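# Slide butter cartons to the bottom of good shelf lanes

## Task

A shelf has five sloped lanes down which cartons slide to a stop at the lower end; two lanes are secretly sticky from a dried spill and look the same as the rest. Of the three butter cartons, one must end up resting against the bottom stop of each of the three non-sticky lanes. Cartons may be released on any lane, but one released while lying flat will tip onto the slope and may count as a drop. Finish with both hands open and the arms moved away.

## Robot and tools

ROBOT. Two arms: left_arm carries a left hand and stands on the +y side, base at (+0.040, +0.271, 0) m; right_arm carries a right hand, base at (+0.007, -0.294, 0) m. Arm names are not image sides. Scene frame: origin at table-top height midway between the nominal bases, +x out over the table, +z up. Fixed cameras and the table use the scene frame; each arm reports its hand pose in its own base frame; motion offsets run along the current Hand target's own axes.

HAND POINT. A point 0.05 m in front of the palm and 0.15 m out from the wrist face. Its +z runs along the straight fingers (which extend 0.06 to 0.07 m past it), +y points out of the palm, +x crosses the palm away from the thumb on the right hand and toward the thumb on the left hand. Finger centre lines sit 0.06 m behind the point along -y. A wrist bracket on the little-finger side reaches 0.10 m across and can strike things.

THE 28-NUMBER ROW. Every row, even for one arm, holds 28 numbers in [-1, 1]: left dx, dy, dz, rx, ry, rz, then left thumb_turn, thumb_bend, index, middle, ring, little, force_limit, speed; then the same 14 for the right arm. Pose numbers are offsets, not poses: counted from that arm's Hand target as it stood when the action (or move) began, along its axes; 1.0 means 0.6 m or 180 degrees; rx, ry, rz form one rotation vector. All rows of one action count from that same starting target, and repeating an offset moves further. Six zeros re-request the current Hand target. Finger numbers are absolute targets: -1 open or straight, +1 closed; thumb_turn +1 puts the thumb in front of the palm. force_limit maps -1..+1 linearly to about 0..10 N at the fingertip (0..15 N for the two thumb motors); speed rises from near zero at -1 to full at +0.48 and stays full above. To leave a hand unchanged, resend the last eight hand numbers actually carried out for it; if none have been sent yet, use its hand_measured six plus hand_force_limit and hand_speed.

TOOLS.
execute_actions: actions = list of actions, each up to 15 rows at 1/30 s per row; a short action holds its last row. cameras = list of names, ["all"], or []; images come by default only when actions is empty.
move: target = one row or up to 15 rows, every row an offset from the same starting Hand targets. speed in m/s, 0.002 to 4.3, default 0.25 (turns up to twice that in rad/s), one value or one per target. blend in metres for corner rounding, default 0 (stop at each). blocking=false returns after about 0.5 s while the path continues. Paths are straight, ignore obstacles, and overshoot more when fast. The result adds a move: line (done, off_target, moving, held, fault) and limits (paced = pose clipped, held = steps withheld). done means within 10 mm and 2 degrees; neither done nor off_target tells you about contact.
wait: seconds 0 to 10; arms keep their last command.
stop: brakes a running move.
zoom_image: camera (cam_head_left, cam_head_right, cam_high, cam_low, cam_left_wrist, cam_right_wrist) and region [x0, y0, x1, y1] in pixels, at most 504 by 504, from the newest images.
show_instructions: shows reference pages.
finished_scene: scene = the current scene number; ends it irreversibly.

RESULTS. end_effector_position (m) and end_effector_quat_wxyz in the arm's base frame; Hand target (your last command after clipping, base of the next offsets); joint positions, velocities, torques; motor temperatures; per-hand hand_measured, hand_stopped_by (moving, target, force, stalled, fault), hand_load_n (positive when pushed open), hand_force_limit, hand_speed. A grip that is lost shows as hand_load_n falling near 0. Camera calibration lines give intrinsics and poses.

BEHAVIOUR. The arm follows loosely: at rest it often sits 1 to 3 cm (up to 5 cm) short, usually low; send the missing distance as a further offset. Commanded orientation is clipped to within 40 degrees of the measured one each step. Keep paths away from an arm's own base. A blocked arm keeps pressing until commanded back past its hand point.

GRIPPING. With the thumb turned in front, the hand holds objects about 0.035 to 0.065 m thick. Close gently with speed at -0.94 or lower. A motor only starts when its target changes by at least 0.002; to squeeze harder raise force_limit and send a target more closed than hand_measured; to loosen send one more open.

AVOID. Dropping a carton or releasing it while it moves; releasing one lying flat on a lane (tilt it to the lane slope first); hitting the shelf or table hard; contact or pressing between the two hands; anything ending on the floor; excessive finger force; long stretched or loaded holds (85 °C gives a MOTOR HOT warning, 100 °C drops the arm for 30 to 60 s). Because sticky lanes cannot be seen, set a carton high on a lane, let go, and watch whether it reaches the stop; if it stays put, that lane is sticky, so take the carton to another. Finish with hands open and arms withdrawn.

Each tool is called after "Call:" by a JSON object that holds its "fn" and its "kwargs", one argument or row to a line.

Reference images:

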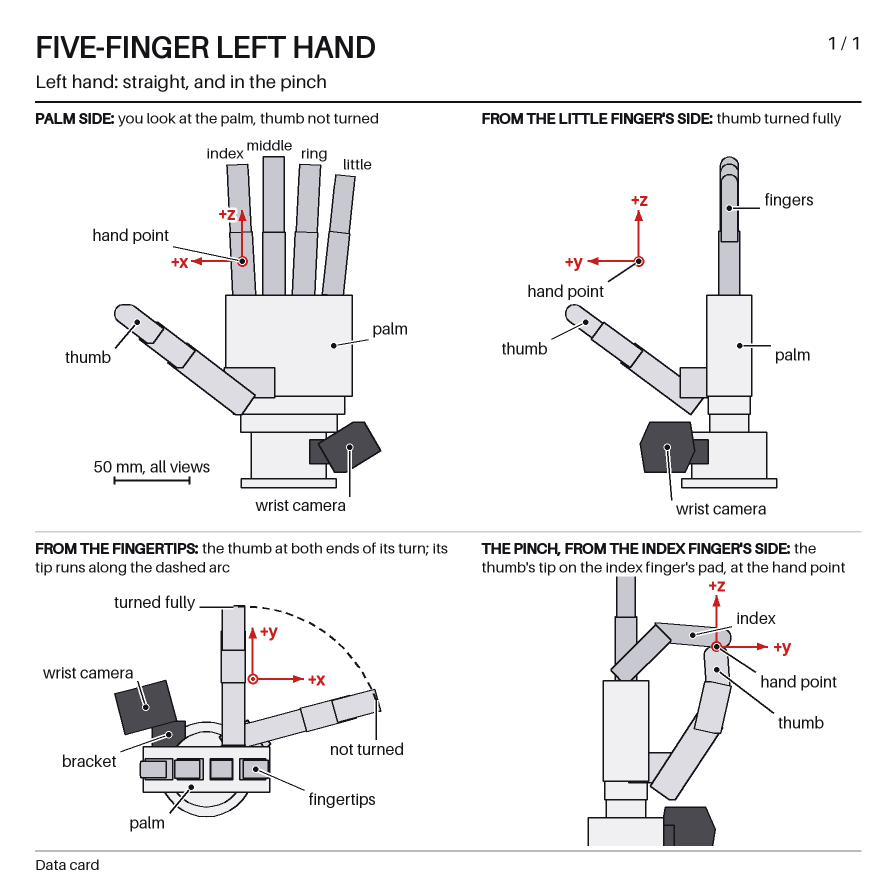

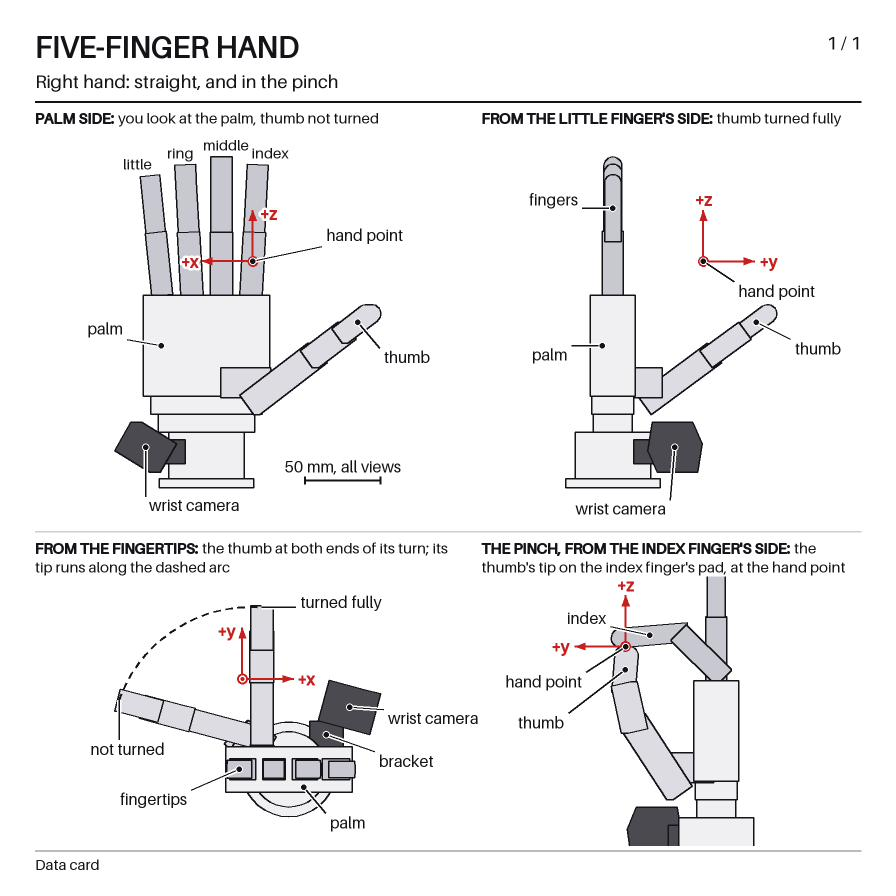

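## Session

Call:
{"fn": "execute_actions", "kwargs": {
  "actions": []
}}

Call:
{"fn": "zoom_image", "kwargs": {
  "camera": "cam_head_left",
  "region": [180, 250, 280, 360]
}}

Call:
{"fn": "zoom_image", "kwargs": {
  "camera": "cam_head_left",
  "region": [230, 200, 410, 360]
}}

Scene clock: 0.00 s.
left_arm: end_effector_position=(+0.3669, -0.0055, +0.2776) hand_measured=(-1.000, -1.000, -1.000, -1.000, -1.000, -1.000) hand_load_n=(+0.0, +0.0, +0.0, +0.0, +0.0, +0.0) hand_stopped_by=(target, target, target, target, target, target) hand_force_limit=0.00 hand_speed=-0.80 end_effector_quat_wxyz=(-0.504, +0.610, -0.569, +0.224) | right_arm: end_effector_position=(+0.3303, -0.1753, +0.1548) hand_measured=(-1.000, -1.000, -1.000, -1.000, -1.000, -1.000) hand_load_n=(+0.0, +0.0, +0.0, +0.0, +0.0, +0.0) hand_stopped_by=(target, target, target, target, target, target) hand_force_limit=0.00 hand_speed=-0.80 end_effector_quat_wxyz=(-0.070, -0.325, +0.733, -0.593)
Joint positions: left_arm=[-0.246 0.724 0.771 -0.537 -0.589 0.045] | right_arm=[-0.05 1.032 0.581 -0.265 1.12 0.13]
Joint velocities: within noise
Joint torques (N m): no reading
Motor temperatures (°C): left_arm=[31 28 29 27 26 26] | right_arm=[26 32 28 24 24 25]
Heat: left arm: hottest waist 31 °C; right arm: hottest shoulder 32 °C.
Hand target: left_arm +0.3707, -0.0065, +0.2907; -0.509, +0.609, -0.562, +0.233 | right_arm +0.3383, -0.1758, +0.1658; -0.060, -0.317, +0.734, -0.598
camera_calibration:
cam_left_wrist: T_world_to_cam=[[0.514412, -0.355703, 0.780292, -0.411633], [-0.373543, -0.911999, -0.169481, 0.167931], [0.77191, -0.20429, -0.602013, -0.00229961], [0, 0, 0, 1]] pos_world=[0.276254, 0.00626412, 0.348271]
cam_right_wrist: T_world_to_cam=[[-0.747747, 0.0237813, -0.663558, 0.348388], [0.345306, 0.867515, -0.358025, 0.079482], [0.567132, -0.496843, -0.656893, -0.0621322], [0, 0, 0, 1]] pos_world=[0.268297, -0.108107, 0.218818]

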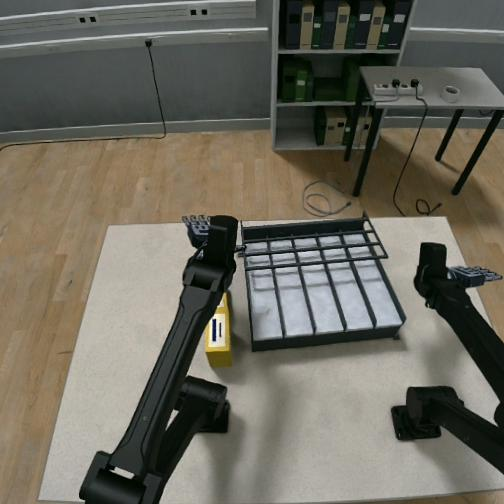

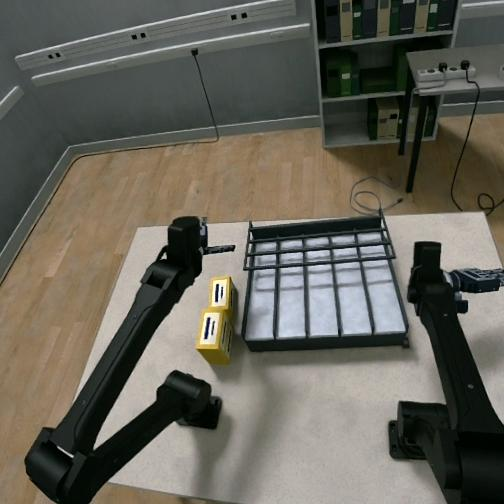

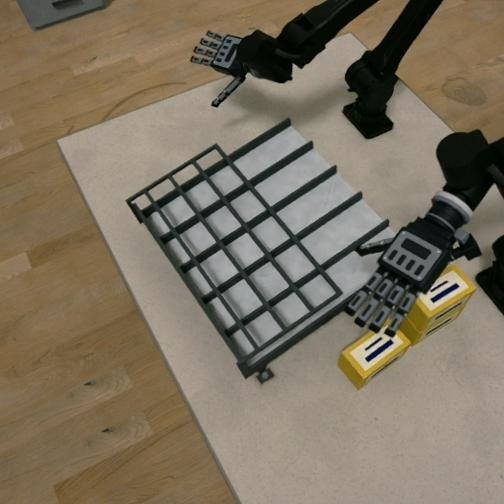

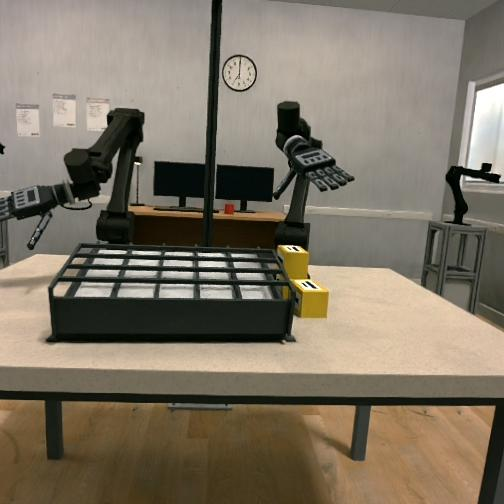

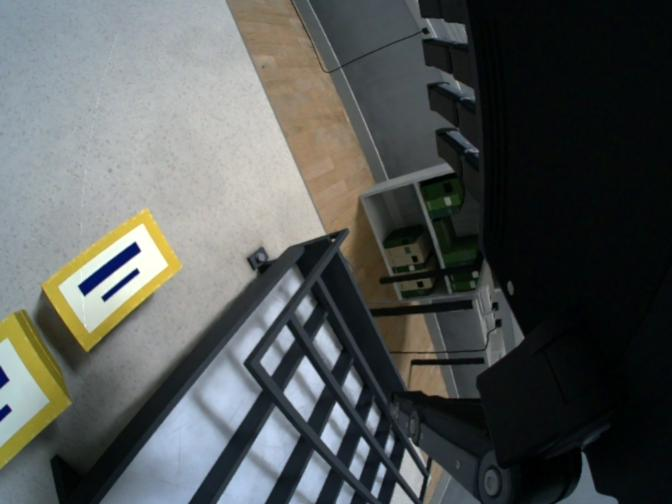

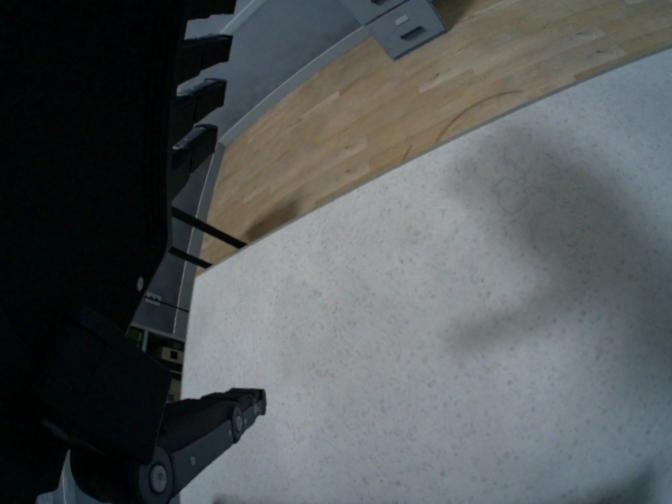

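Scaled by 4.582.

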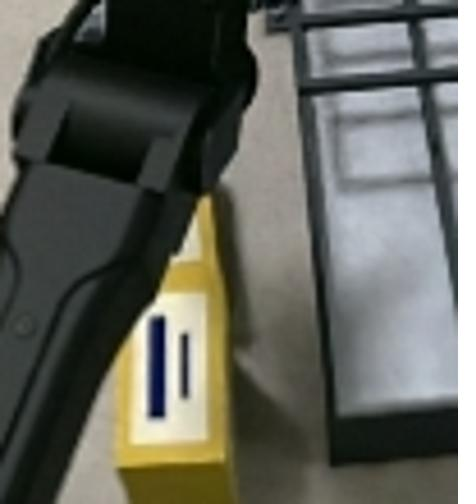

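Scaled by 2.800.

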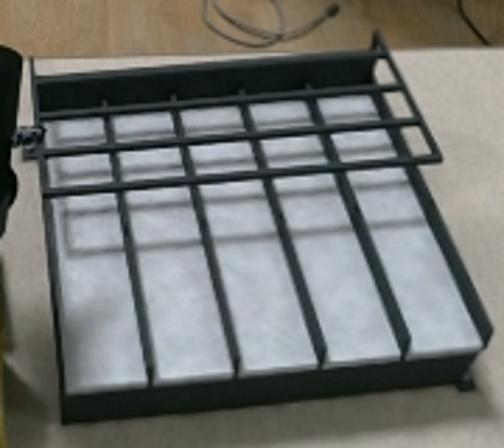

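Call:
{"fn": "move", "kwargs": {
  "target": [
    [-0.018,0.0203,-0.034,0.0144,0.4889,0.2064,1,-1,-0.6,-0.6,-0.6,-0.6,0,0.2,0,0,0,0,0,0,-1,-1,-1,-1,-1,-1,0,-0.8],
    [0.0362,0.2043,0.0283,0.0144,0.4889,0.2064,1,-1,-0.6,-0.6,-0.6,-0.6,0,0.2,0,0,0,0,0,0,-1,-1,-1,-1,-1,-1,0,-0.8]
  ],
  "speed": [0.5,0.25],
  "blend": [0.02,0],
  "cameras": ["cam_left_wrist","cam_head_left","cam_high"]
}}

Call:
{"fn": "zoom_image", "kwargs": {
  "camera": "cam_left_wrist",
  "region": [40, 0, 340, 300]
}}

Call:
{"fn": "zoom_image", "kwargs": {
  "camera": "cam_head_left",
  "region": [180, 250, 280, 370]
}}

Scene clock: 7.80 s.
left_arm: end_effector_position=(+0.3333, -0.0022, +0.1755) hand_measured=(+1.000, -1.000, -0.600, -0.600, -0.600, -0.600) hand_load_n=(+0.0, +0.0, +0.0, +0.0, +0.0, +0.0) hand_stopped_by=(target, target, target, target, target, target) hand_force_limit=0.00 hand_speed=0.20 end_effector_quat_wxyz=(+0.038, -0.084, +0.895, -0.436) | right_arm: end_effector_position=(+0.3303, -0.1753, +0.1548) hand_measured=(-1.000, -1.000, -1.000, -1.000, -1.000, -1.000) hand_load_n=(+0.0, +0.0, +0.0, +0.0, +0.0, +0.0) hand_stopped_by=(target, target, target, target, target, target) hand_force_limit=0.00 hand_speed=-0.80 end_effector_quat_wxyz=(-0.070, -0.325, +0.733, -0.593)
Joint positions: left_arm=[0.331 1.357 1.093 -1.494 0.891 1.804] | right_arm=[-0.05 1.032 0.581 -0.265 1.12 0.13]
Joint torques (N m): left_arm=[-1.38 -11.93 6.74 0.32 0.73 0.2] | right_arm=[0.09 -3.14 8.18 1.72 0.66 0.05]
Heat: left arm: hottest waist 31 °C; right arm: hottest shoulder 32 °C.
Hand target: left_arm +0.3360, -0.0019, +0.1700; +0.038, -0.078, +0.896, -0.436 | right_arm +0.3383, -0.1758, +0.1658; -0.060, -0.317, +0.734, -0.598
Off the commanded pose: left_arm 0.006 m, 1 deg | right_arm 0.014 m, 2 deg.
move: off_target (right_arm)
camera_calibration:
cam_left_wrist: T_world_to_cam=[[-0.103259, -0.633287, 0.766998, -0.105892], [-0.885048, 0.410393, 0.219697, 0.246183], [-0.453902, -0.656144, -0.602866, 0.370623], [0, 0, 0, 1]] pos_world=[0.375176, 0.0750903, 0.250569]
Images, in order (width x height): cam_head_left 504x504, cam_high 504x504, cam_left_wrist 672x504.

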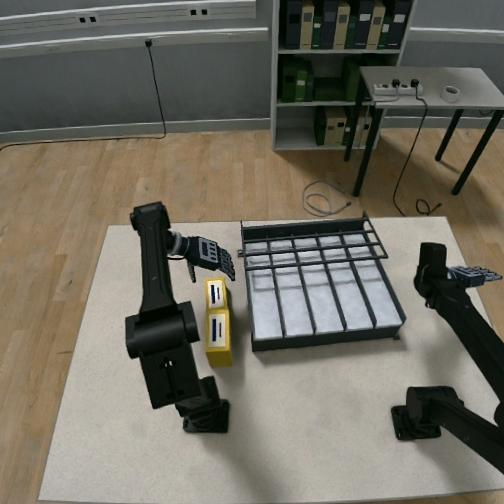

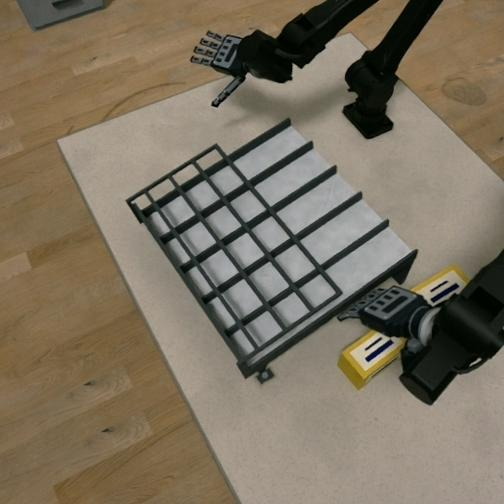

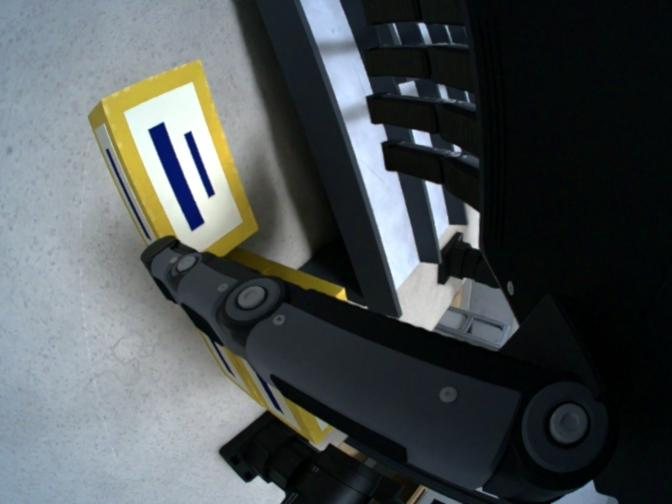

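Scaled by 1.680 from the camera's 672x504 image, which has a finer 960x720 frame.

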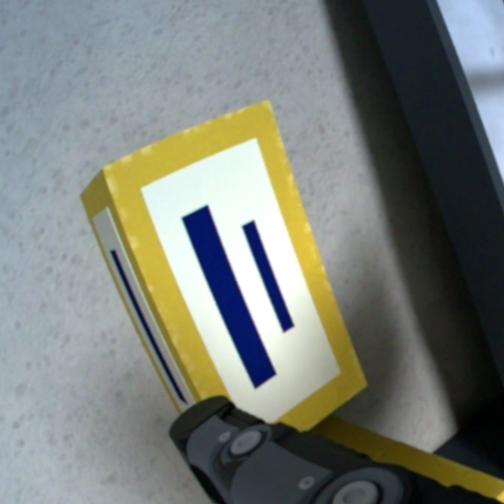

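Scaled by 4.200.

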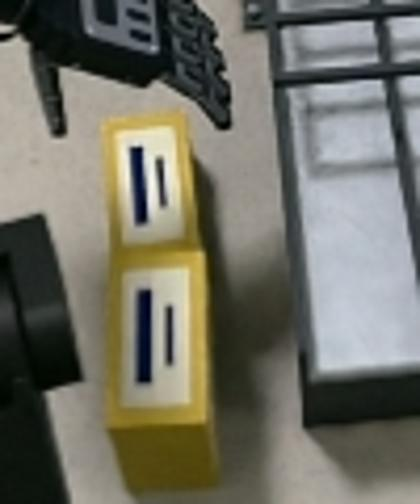

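Call:
{"fn": "move", "kwargs": {
  "target": [
    [0.0068,0.156,0.1345,0,0,0,1,-1,-0.6,-0.6,-0.6,-0.6,0,0.2,0,0,0,0,0,0,-1,-1,-1,-1,-1,-1,0,-0.8],
    [0.0068,0.156,0.1345,0,0,0,1,-0.7,-0.1,-0.1,-0.1,-0.1,0.1,-0.85,0,0,0,0,0,0,-1,-1,-1,-1,-1,-1,0,-0.8]
  ],
  "speed": 0.13,
  "cameras": ["cam_left_wrist"]
}}

Scene clock: 13.13 s.
left_arm: end_effector_position=(+0.3339, -0.0071, +0.0527) hand_measured=(+1.000, -0.804, -0.172, -0.200, -0.172, -0.130) hand_load_n=(+6.0, +18.0, +7.5, +0.0, +4.5, +6.5) hand_stopped_by=(target, force, force, force, force, force) hand_force_limit=0.10 hand_speed=-0.85 end_effector_quat_wxyz=(+0.045, -0.074, +0.896, -0.435) | right_arm: end_effector_position=(+0.3303, -0.1753, +0.1548) hand_measured=(-1.000, -1.000, -1.000, -1.000, -1.000, -1.000) hand_load_n=(+0.0, +0.0, +0.0, +0.0, +0.0, +0.0) hand_stopped_by=(target, target, target, target, target, target) hand_force_limit=0.00 hand_speed=-0.80 end_effector_quat_wxyz=(-0.070, -0.325, +0.733, -0.593)
Joint positions: left_arm=[0.317 1.492 0.878 -1.123 0.895 1.804] | right_arm=[-0.05 1.032 0.581 -0.265 1.12 0.13]
Joint torques (N m): left_arm=[-1.44 -12.16 5.57 0.47 0.69 0] | right_arm=[0.38 -3.08 8.34 1.7 0.67 0.05]
Heat: left arm: hottest waist 31 °C; right arm: hottest shoulder 32 °C.
Hand target: left_arm +0.3329, -0.0084, +0.0466; +0.038, -0.078, +0.896, -0.436 | right_arm +0.3383, -0.1758, +0.1658; -0.060, -0.317, +0.734, -0.598
Off the commanded pose: left_arm 0.006 m, 1 deg | right_arm 0.014 m, 2 deg.
move: off_target (right_arm)
camera_calibration:
cam_left_wrist: T_world_to_cam=[[-0.128102, -0.634333, 0.762372, -0.00626754], [-0.884267, 0.421122, 0.201811, 0.276462], [-0.449067, -0.648288, -0.614867, 0.292735], [0, 0, 0, 1]] pos_world=[0.375121, 0.0693767, 0.128978]
Images, in order (width x height): cam_left_wrist 672x504.

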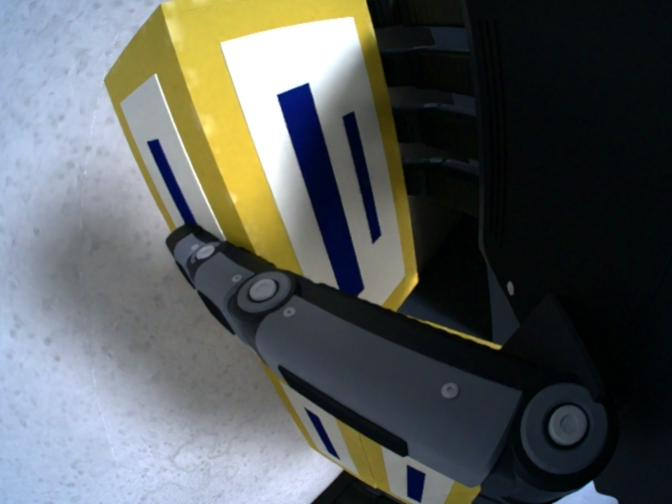

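Call:
{"fn": "move", "kwargs": {
  "target": [
    [0,-0.1904,-0.1488,0,0,0,1,-0.7,-0.1,-0.1,-0.1,-0.1,0.1,-0.85,0,0,0,0,0,0,-1,-1,-1,-1,-1,-1,0,-0.8],
    [0.0942,-0.4879,0.1144,0,0.0427,-0.023,1,-0.7,-0.1,-0.1,-0.1,-0.1,0.1,-0.85,0,0,0,0,0,0,-1,-1,-1,-1,-1,-1,0,-0.8]
  ],
  "speed": [0.17,0.22],
  "blend": [0.02,0],
  "cameras": ["cam_left_wrist","cam_low","cam_head_left"]
}}

Call:
{"fn": "zoom_image", "kwargs": {
  "camera": "cam_head_left",
  "region": [240, 230, 340, 350]
}}

Scene clock: 18.70 s.
left_arm: end_effector_position=(+0.3041, -0.2427, +0.2238) hand_measured=(+1.000, -0.914, -0.172, -0.200, -0.172, -0.130) hand_load_n=(+0.0, +0.0, +0.0, +0.0, +0.0, +0.0) hand_stopped_by=(target, force, force, force, force, force) hand_force_limit=0.10 hand_speed=-0.85 end_effector_quat_wxyz=(-0.050, -0.083, +0.895, -0.436) | right_arm: end_effector_position=(+0.3303, -0.1753, +0.1548) hand_measured=(-1.000, -1.000, -1.000, -1.000, -1.000, -1.000) hand_load_n=(+0.0, -0.5, +0.0, +0.0, +0.0, +0.0) hand_stopped_by=(target, target, target, target, target, target) hand_force_limit=0.00 hand_speed=-0.80 end_effector_quat_wxyz=(-0.070, -0.325, +0.733, -0.593)
Joint positions: left_arm=[-0.337 1.245 1.093 -1.039 0.848 0.876] | right_arm=[-0.05 1.032 0.581 -0.265 1.12 0.13]
Joint torques (N m): left_arm=[-1.44 -11.05 10.36 1.35 0.57 -0.08] | right_arm=[0.09 -3.25 8.28 1.65 0.65 0.06]
Heat: left arm: hottest waist 31 °C; right arm: hottest shoulder 32 °C.
Hand target: left_arm +0.3178, -0.2491, +0.2346; -0.038, -0.081, +0.893, -0.442 | right_arm +0.3383, -0.1758, +0.1658; -0.060, -0.317, +0.734, -0.598
Off the commanded pose: left_arm 0.019 m, 1 deg | right_arm 0.014 m, 2 deg.
move: off_target (left_arm, right_arm)
camera_calibration:
cam_left_wrist: T_world_to_cam=[[-0.0304922, -0.615181, 0.787796, -0.32063], [-0.805781, 0.481487, 0.344799, 0.273624], [-0.591428, -0.624278, -0.510383, 0.257513], [0, 0, 0, 1]] pos_world=[0.363005, -0.168232, 0.289676]
Images, in order (width x height): cam_head_left 504x504, cam_low 504x504, cam_left_wrist 672x504.

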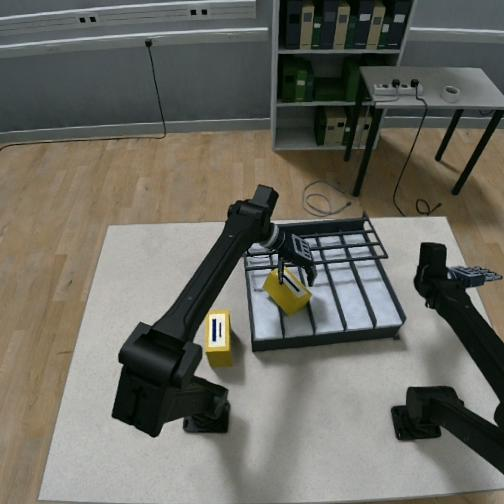

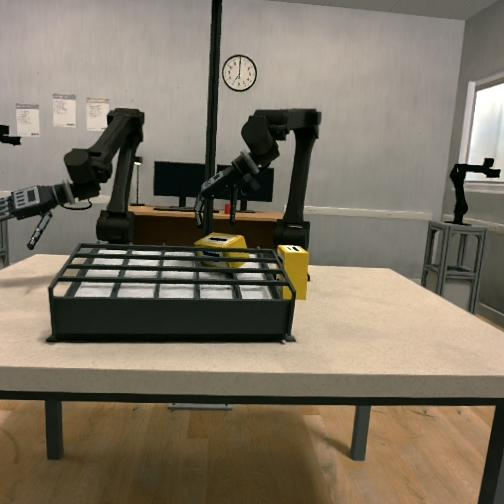

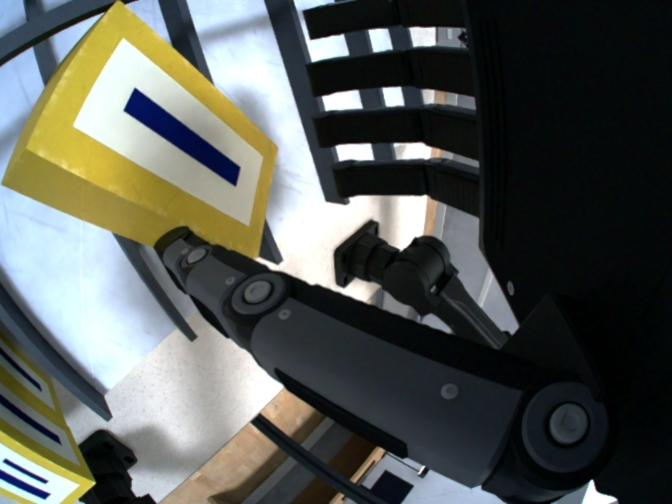

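Scaled by 4.200.

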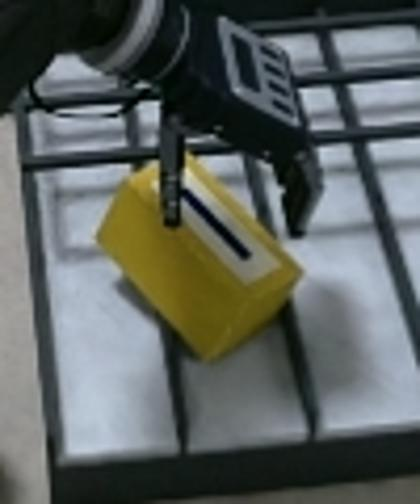

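Call:
{"fn": "zoom_image", "kwargs": {
  "camera": "cam_low",
  "region": [150, 200, 290, 320]
}}

Call:
{"fn": "zoom_image", "kwargs": {
  "camera": "cam_left_wrist",
  "region": [0, 0, 320, 320]
}}

Scaled by 3.600.

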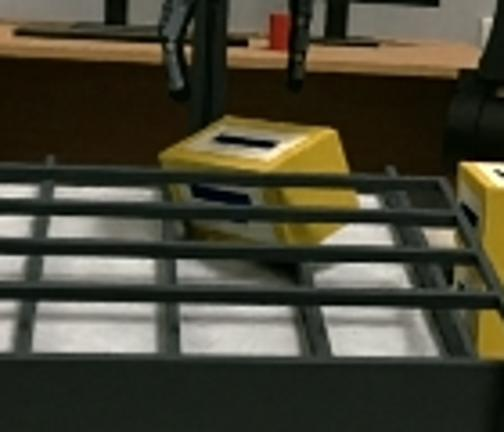

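Scaled by 1.575 from the camera's 672x504 image, which has a finer 960x720 frame.

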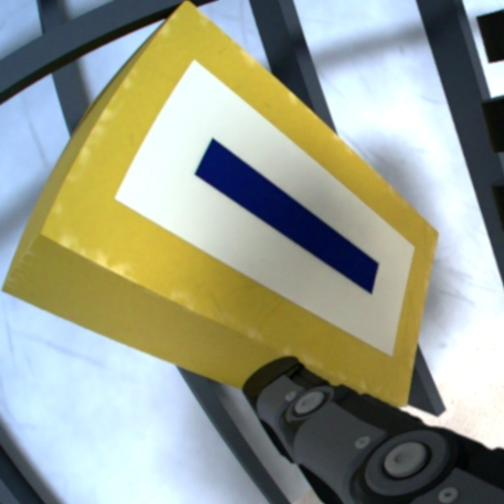

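Call:
{"fn": "move", "kwargs": {
  "target": [
    [0.0174,-0.071,-0.0557,-0.1102,-0.1748,-0.1015,1,-1,-0.6,-0.6,-0.6,-0.6,0.1,0,0,0,0,0,0,0,-1,-1,-1,-1,-1,-1,0,-0.8],
    [-0.0285,0.0288,0.0303,-0.1102,-0.1748,-0.1015,1,-1,-0.6,-0.6,-0.6,-0.6,0.1,0,0,0,0,0,0,0,-1,-1,-1,-1,-1,-1,0,-0.8]
  ],
  "speed": [0.3,0.15],
  "blend": [0.01,0],
  "cameras": ["cam_left_wrist","cam_low","cam_head_left","cam_high","cam_head_right"]
}}

Call:
{"fn": "zoom_image", "kwargs": {
  "camera": "cam_left_wrist",
  "region": [0, 0, 400, 400]
}}

Call:
{"fn": "zoom_image", "kwargs": {
  "camera": "cam_head_left",
  "region": [240, 230, 340, 350]
}}

Scene clock: 33.83 s.
left_arm: end_effector_position=(+0.3264, -0.2506, +0.2113) hand_measured=(+1.000, -1.000, -0.600, -0.600, -0.600, -0.600) hand_load_n=(+0.0, +0.0, +0.0, +0.0, -0.5, +0.0) hand_stopped_by=(target, target, target, target, target, target) hand_force_limit=0.10 hand_speed=0.00 end_effector_quat_wxyz=(+0.122, -0.319, +0.911, -0.233) | right_arm: end_effector_position=(+0.3303, -0.1753, +0.1548) hand_measured=(-1.000, -1.000, -1.000, -1.000, -1.000, -1.000) hand_load_n=(+0.0, +0.0, +0.0, +0.0, +0.0, +0.0) hand_stopped_by=(target, target, target, target, target, target) hand_force_limit=0.00 hand_speed=-0.80 end_effector_quat_wxyz=(-0.070, -0.325, +0.733, -0.593)
Joint positions: left_arm=[-0.584 1.216 1.127 -0.956 0.085 0.291] | right_arm=[-0.05 1.032 0.581 -0.265 1.12 0.13]
Joint torques (N m): left_arm=[-0.62 -11.11 7.97 1.72 0.17 -0.03] | right_arm=[0.15 -3.08 8.29 1.69 0.65 0.06]
Heat: left arm: hottest elbow 32 °C; right arm: hottest shoulder 32 °C.
Hand target: left_arm +0.3316, -0.2514, +0.2077; +0.121, -0.327, +0.907, -0.234 | right_arm +0.3383, -0.1758, +0.1658; -0.060, -0.317, +0.734, -0.598
Off the commanded pose: left_arm 0.006 m, 1 deg | right_arm 0.014 m, 2 deg.
move: off_target (right_arm)
camera_calibration:
cam_left_wrist: T_world_to_cam=[[0.341074, -0.813414, 0.471196, -0.419075], [-0.918801, -0.182522, 0.349987, 0.16906], [-0.198681, -0.552307, -0.809619, 0.212433], [0, 0, 0, 1]] pos_world=[0.340475, -0.192696, 0.310287]
Images, in order (width x height): cam_head_left 504x504, cam_head_right 504x504, cam_high 504x504, cam_low 504x504, cam_left_wrist 672x504.

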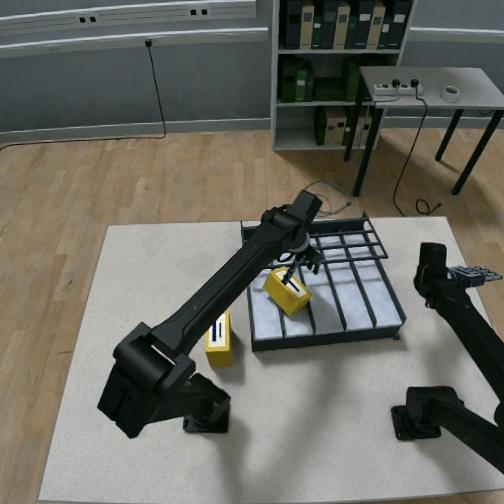

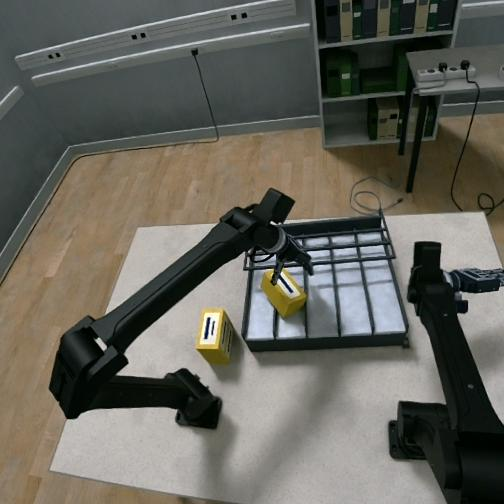

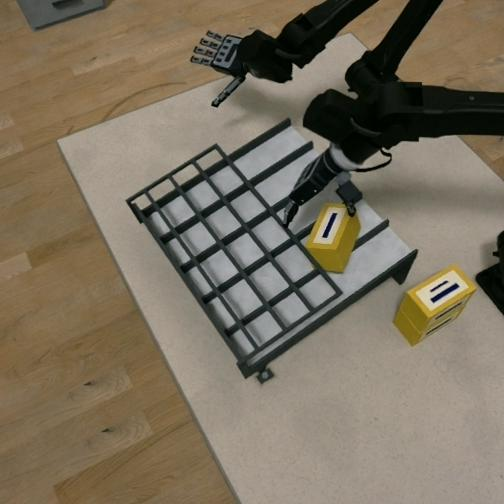

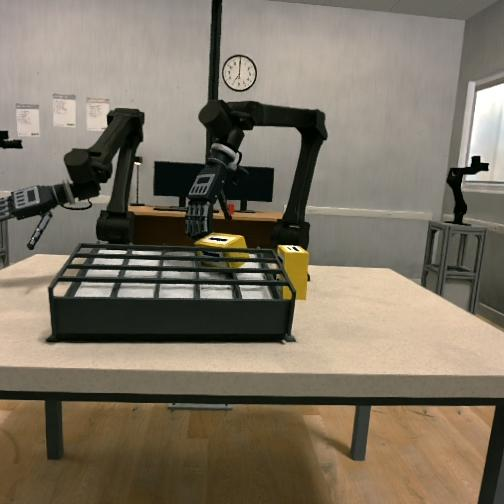

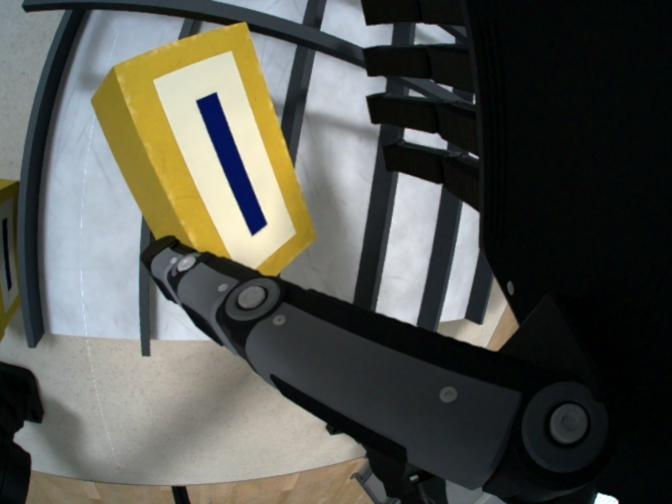

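Scaled by 1.260 from the camera's 672x504 image, which has a finer 960x720 frame.

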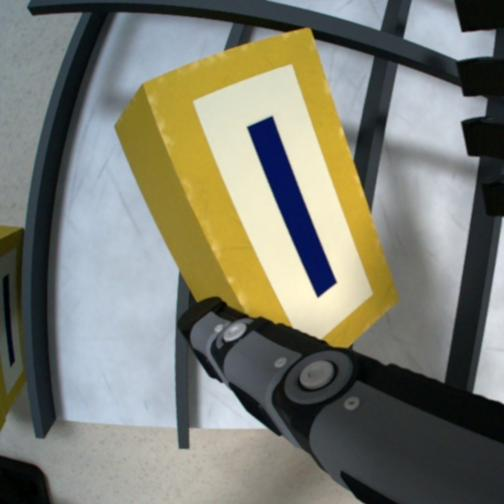

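Scaled by 4.200.

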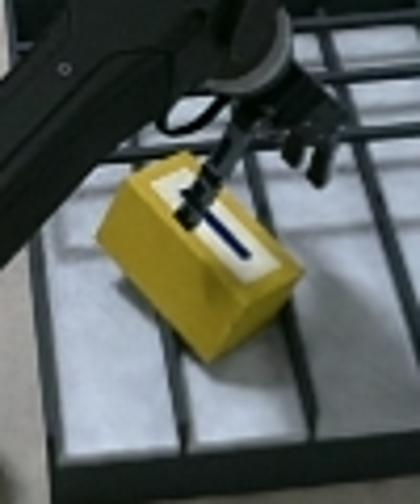

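Call:
{"fn": "move", "kwargs": {
  "target": [
    [-0.0052,0.0805,0.0708,0,0,0,1,-1,-0.6,-0.6,-0.6,-0.6,0.1,0,0,0,0,0,0,0,-1,-1,-1,-1,-1,-1,0,-0.8],
    [-0.0052,0.0805,0.0708,0,0,0,1,-0.7,-0.1,-0.1,-0.1,-0.1,0.2,-0.85,0,0,0,0,0,0,-1,-1,-1,-1,-1,-1,0,-0.8]
  ],
  "speed": 0.1,
  "cameras": ["cam_left_wrist","cam_low","cam_head_left"]
}}

Scene clock: 39.60 s.
left_arm: end_effector_position=(+0.3256, -0.2418, +0.1755) hand_measured=(+1.000, -0.802, -0.160, -0.188, -0.130, -0.100) hand_load_n=(+2.0, +14.5, +6.0, +2.0, +6.5, +0.0) hand_stopped_by=(target, force, force, force, force, target) hand_force_limit=0.20 hand_speed=-0.85 end_effector_quat_wxyz=(+0.135, -0.318, +0.901, -0.263) | right_arm: end_effector_position=(+0.3303, -0.1753, +0.1548) hand_measured=(-1.000, -1.000, -1.000, -1.000, -1.000, -1.000) hand_load_n=(+0.0, +0.0, +0.0, +0.0, +0.0, +0.0) hand_stopped_by=(target, target, target, target, target, target) hand_force_limit=0.00 hand_speed=-0.80 end_effector_quat_wxyz=(-0.070, -0.325, +0.733, -0.593)
Joint positions: left_arm=[-0.556 1.17 0.979 -0.789 0.113 0.303] | right_arm=[-0.05 1.032 0.581 -0.265 1.12 0.13]
Joint torques (N m): left_arm=[-0.15 -8.06 5.97 1.22 -0.17 0.13] | right_arm=[0.5 -3.19 8.32 1.65 0.68 0.03]
Heat: left arm: hottest elbow 32 °C; right arm: hottest shoulder 32 °C.
Hand target: left_arm +0.3239, -0.2314, +0.1470; +0.121, -0.327, +0.907, -0.234 | right_arm +0.3383, -0.1758, +0.1658; -0.060, -0.317, +0.734, -0.598
Off the commanded pose: left_arm 0.030 m, 4 deg | right_arm 0.014 m, 2 deg.
move: off_target (left_arm, right_arm); target 2's new numbers were sent with left_arm's hand 0.032 m and 4 deg from that target
camera_calibration:
cam_left_wrist: T_world_to_cam=[[0.320358, -0.787247, 0.52689, -0.391531], [-0.933762, -0.168744, 0.315617, 0.196668], [-0.159559, -0.5931, -0.78916, 0.161914], [0, 0, 0, 1]] pos_world=[0.334906, -0.179014, 0.271998]
Images, in order (width x height): cam_head_left 504x504, cam_low 504x504, cam_left_wrist 672x504.

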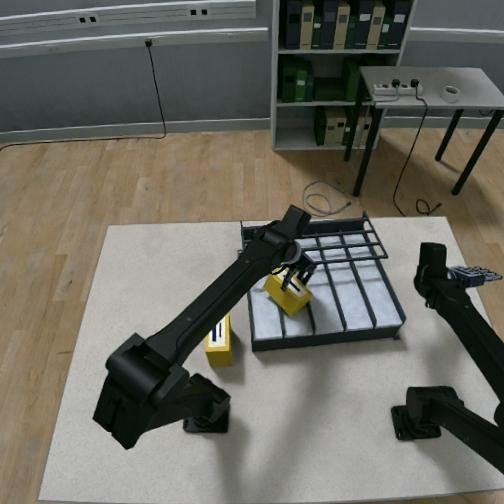

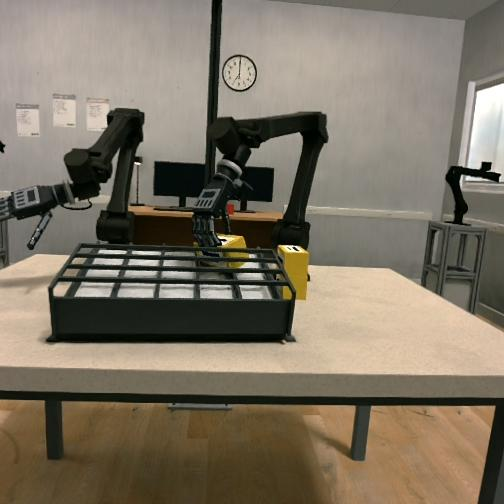

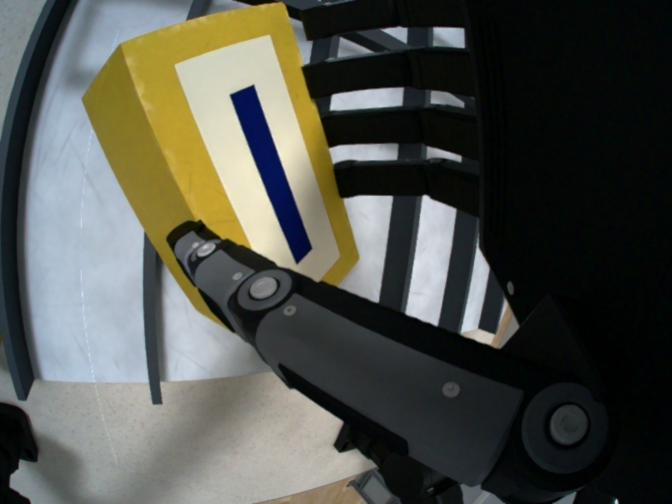

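Call:
{"fn": "move", "kwargs": {
  "target": [0.0028,-0.0585,-0.0685,0,0,0,1,-0.7,-0.1,-0.1,-0.1,-0.1,0.2,-0.85,0,0,0,0,0,0,-1,-1,-1,-1,-1,-1,0,-0.8],
  "speed": 0.06,
  "cameras": ["cam_left_wrist","cam_low","cam_head_left"]
}}

Call:
{"fn": "zoom_image", "kwargs": {
  "camera": "cam_low",
  "region": [150, 160, 290, 300]
}}

Call:
{"fn": "zoom_image", "kwargs": {
  "camera": "cam_head_left",
  "region": [240, 230, 340, 350]
}}

Scene clock: 45.17 s.
left_arm: end_effector_position=(+0.3176, -0.2343, +0.1825) hand_measured=(+1.000, -0.802, -0.160, -0.188, -0.130, -0.100) hand_load_n=(+3.0, +14.0, +5.5, +2.5, +7.5, +0.0) hand_stopped_by=(target, force, force, force, force, target) hand_force_limit=0.20 hand_speed=-0.85 end_effector_quat_wxyz=(+0.116, -0.325, +0.911, -0.228) | right_arm: end_effector_position=(+0.3303, -0.1753, +0.1548) hand_measured=(-1.000, -1.000, -1.000, -1.000, -1.000, -1.000) hand_load_n=(-0.5, +0.0, +0.0, +0.0, +0.0, +0.0) hand_stopped_by=(target, target, target, target, target, target) hand_force_limit=0.00 hand_speed=-0.80 end_effector_quat_wxyz=(-0.070, -0.325, +0.733, -0.593)
Joint positions: left_arm=[-0.557 1.192 1.034 -0.905 0.098 0.303] | right_arm=[-0.05 1.032 0.581 -0.265 1.12 0.13]
Joint torques (N m): left_arm=[-1.49 -10.93 11.37 0.39 -0.01 -0.04] | right_arm=[0.38 -3.19 8.23 1.7 0.66 0.04]
Heat: left arm: hottest elbow 32 °C; right arm: hottest shoulder 32 °C.
Hand target: left_arm +0.3262, -0.2420, +0.2001; +0.121, -0.327, +0.907, -0.234 | right_arm +0.3383, -0.1758, +0.1658; -0.060, -0.317, +0.734, -0.598
Off the commanded pose: left_arm 0.021 m, 1 deg | right_arm 0.014 m, 2 deg.
move: off_target (left_arm, right_arm)
camera_calibration:
cam_left_wrist: T_world_to_cam=[[0.356385, -0.8122, 0.461867, -0.392078], [-0.911237, -0.192894, 0.36392, 0.166665], [-0.206485, -0.550567, -0.808851, 0.19908], [0, 0, 0, 1]] pos_world=[0.332709, -0.17669, 0.281461]
Images, in order (width x height): cam_head_left 504x504, cam_low 504x504, cam_left_wrist 672x504.

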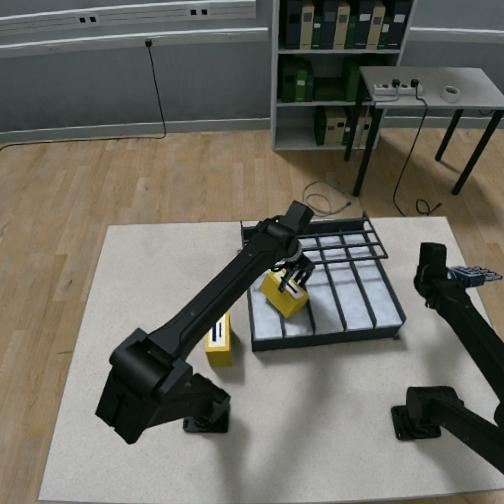

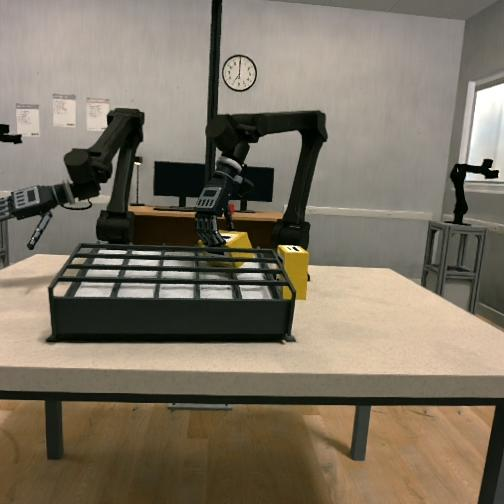

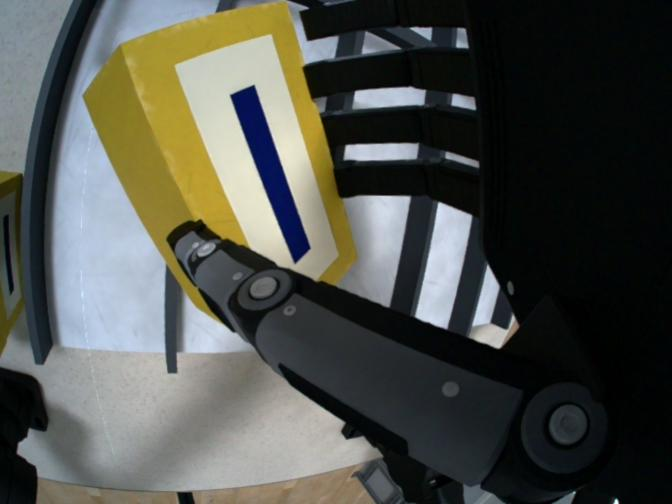

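Scaled by 3.600.

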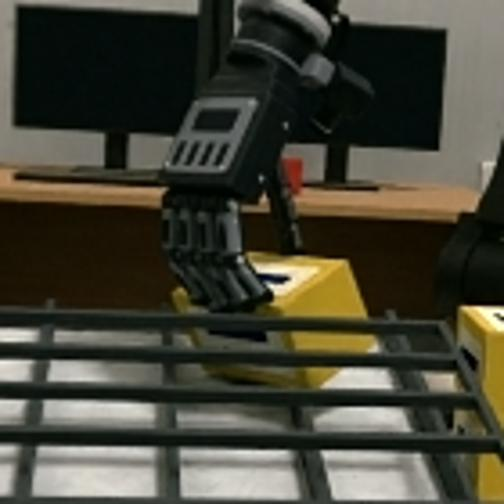

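Scaled by 4.200.

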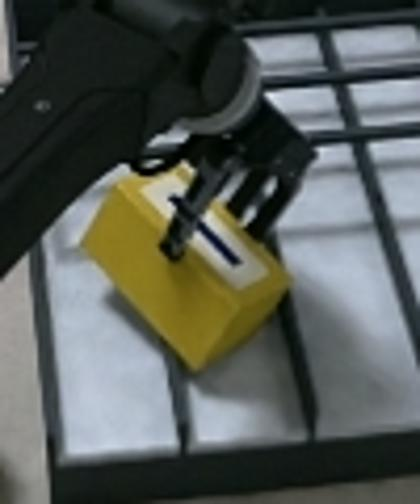

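Call:
{"fn": "move", "kwargs": {
  "target": [
    [0.0142,-0.011,-0.0817,0,0,0,1,-0.7,-0.1,-0.1,-0.1,-0.1,0.2,-0.85,0,0,0,0,0,0,-1,-1,-1,-1,-1,-1,0,-0.8],
    [0.0142,-0.0427,-0.096,0.1278,0.1814,0.0924,1,-0.7,-0.1,-0.1,-0.1,-0.1,0.2,-0.85,0,0,0,0,0,0,-1,-1,-1,-1,-1,-1,0,-0.8]
  ],
  "speed": [0.06,0.17],
  "blend": [0.01,0],
  "cameras": ["cam_left_wrist","cam_low","cam_head_left"]
}}

Call:
{"fn": "zoom_image", "kwargs": {
  "camera": "cam_head_left",
  "region": [240, 230, 340, 350]
}}

Call:
{"fn": "zoom_image", "kwargs": {
  "camera": "cam_low",
  "region": [150, 160, 290, 300]
}}

Scene clock: 53.40 s.
left_arm: end_effector_position=(+0.2977, -0.2434, +0.2482) hand_measured=(+1.000, -0.798, -0.158, -0.188, -0.130, -0.100) hand_load_n=(-0.5, +0.0, +0.0, +0.0, +0.0, +0.0) hand_stopped_by=(target, force, force, force, force, target) hand_force_limit=0.20 hand_speed=-0.85 end_effector_quat_wxyz=(-0.056, -0.095, +0.879, -0.464) | right_arm: end_effector_position=(+0.3303, -0.1753, +0.1548) hand_measured=(-1.000, -1.000, -1.000, -1.000, -1.000, -1.000) hand_load_n=(-0.5, +0.0, +0.0, +0.0, +0.0, +0.0) hand_stopped_by=(target, target, target, target, target, target) hand_force_limit=0.00 hand_speed=-0.80 end_effector_quat_wxyz=(-0.070, -0.325, +0.733, -0.593)
Joint positions: left_arm=[-0.316 1.209 1.102 -1.05 0.909 0.834] | right_arm=[-0.05 1.032 0.581 -0.265 1.12 0.13]
Joint torques (N m): left_arm=[-0.62 -10.52 10.99 0.57 0.74 0.18] | right_arm=[0.38 -3.25 8.32 1.7 0.65 0.03]
Heat: left arm: hottest elbow 33 °C; right arm: hottest shoulder 32 °C.
Hand target: left_arm +0.3119, -0.2449, +0.2620; -0.042, -0.087, +0.878, -0.469 | right_arm +0.3383, -0.1758, +0.1658; -0.060, -0.317, +0.734, -0.598
Off the commanded pose: left_arm 0.020 m, 2 deg | right_arm 0.014 m, 2 deg.
move: off_target (left_arm, right_arm)
camera_calibration:
cam_left_wrist: T_world_to_cam=[[-0.00245013, -0.564478, 0.825444, -0.345887], [-0.810247, 0.484902, 0.329194, 0.266279], [-0.586083, -0.668007, -0.458555, 0.240674], [0, 0, 0, 1]] pos_world=[0.355959, -0.163594, 0.308215]
Images, in order (width x height): cam_head_left 504x504, cam_low 504x504, cam_left_wrist 672x504.

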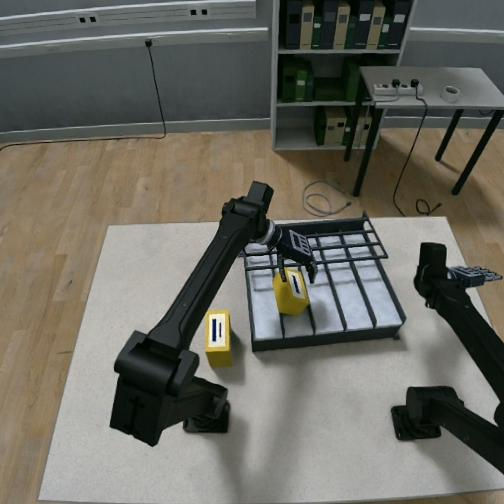

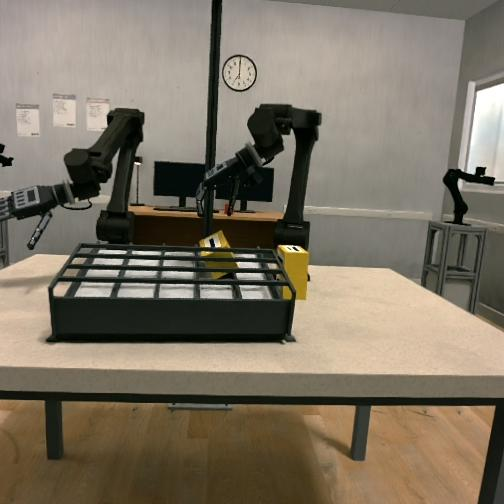

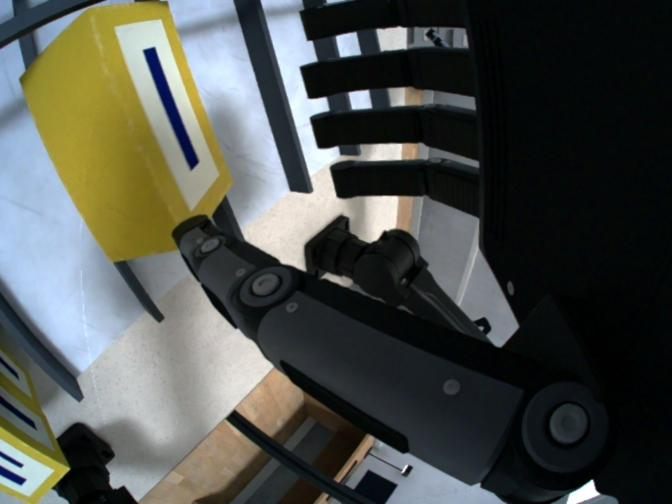

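Scaled by 4.200.

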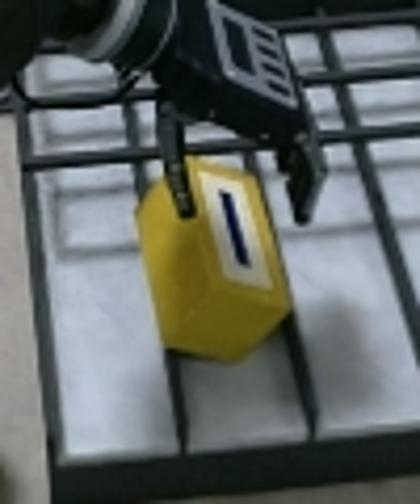

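Scaled by 3.600.

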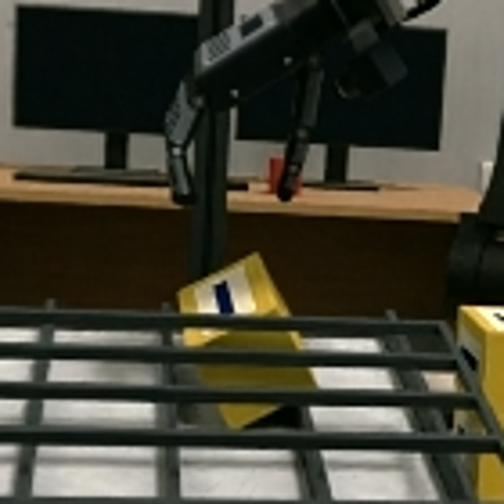

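Call:
{"fn": "zoom_image", "kwargs": {
  "camera": "cam_left_wrist",
  "region": [0, 0, 280, 280]
}}

Scaled by 1.800 from the camera's 672x504 image, which has a finer 960x720 frame.

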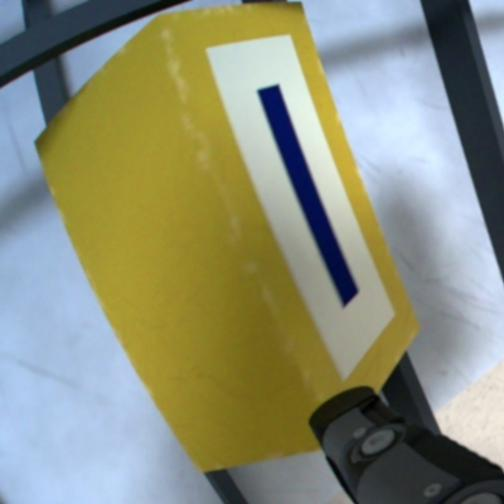

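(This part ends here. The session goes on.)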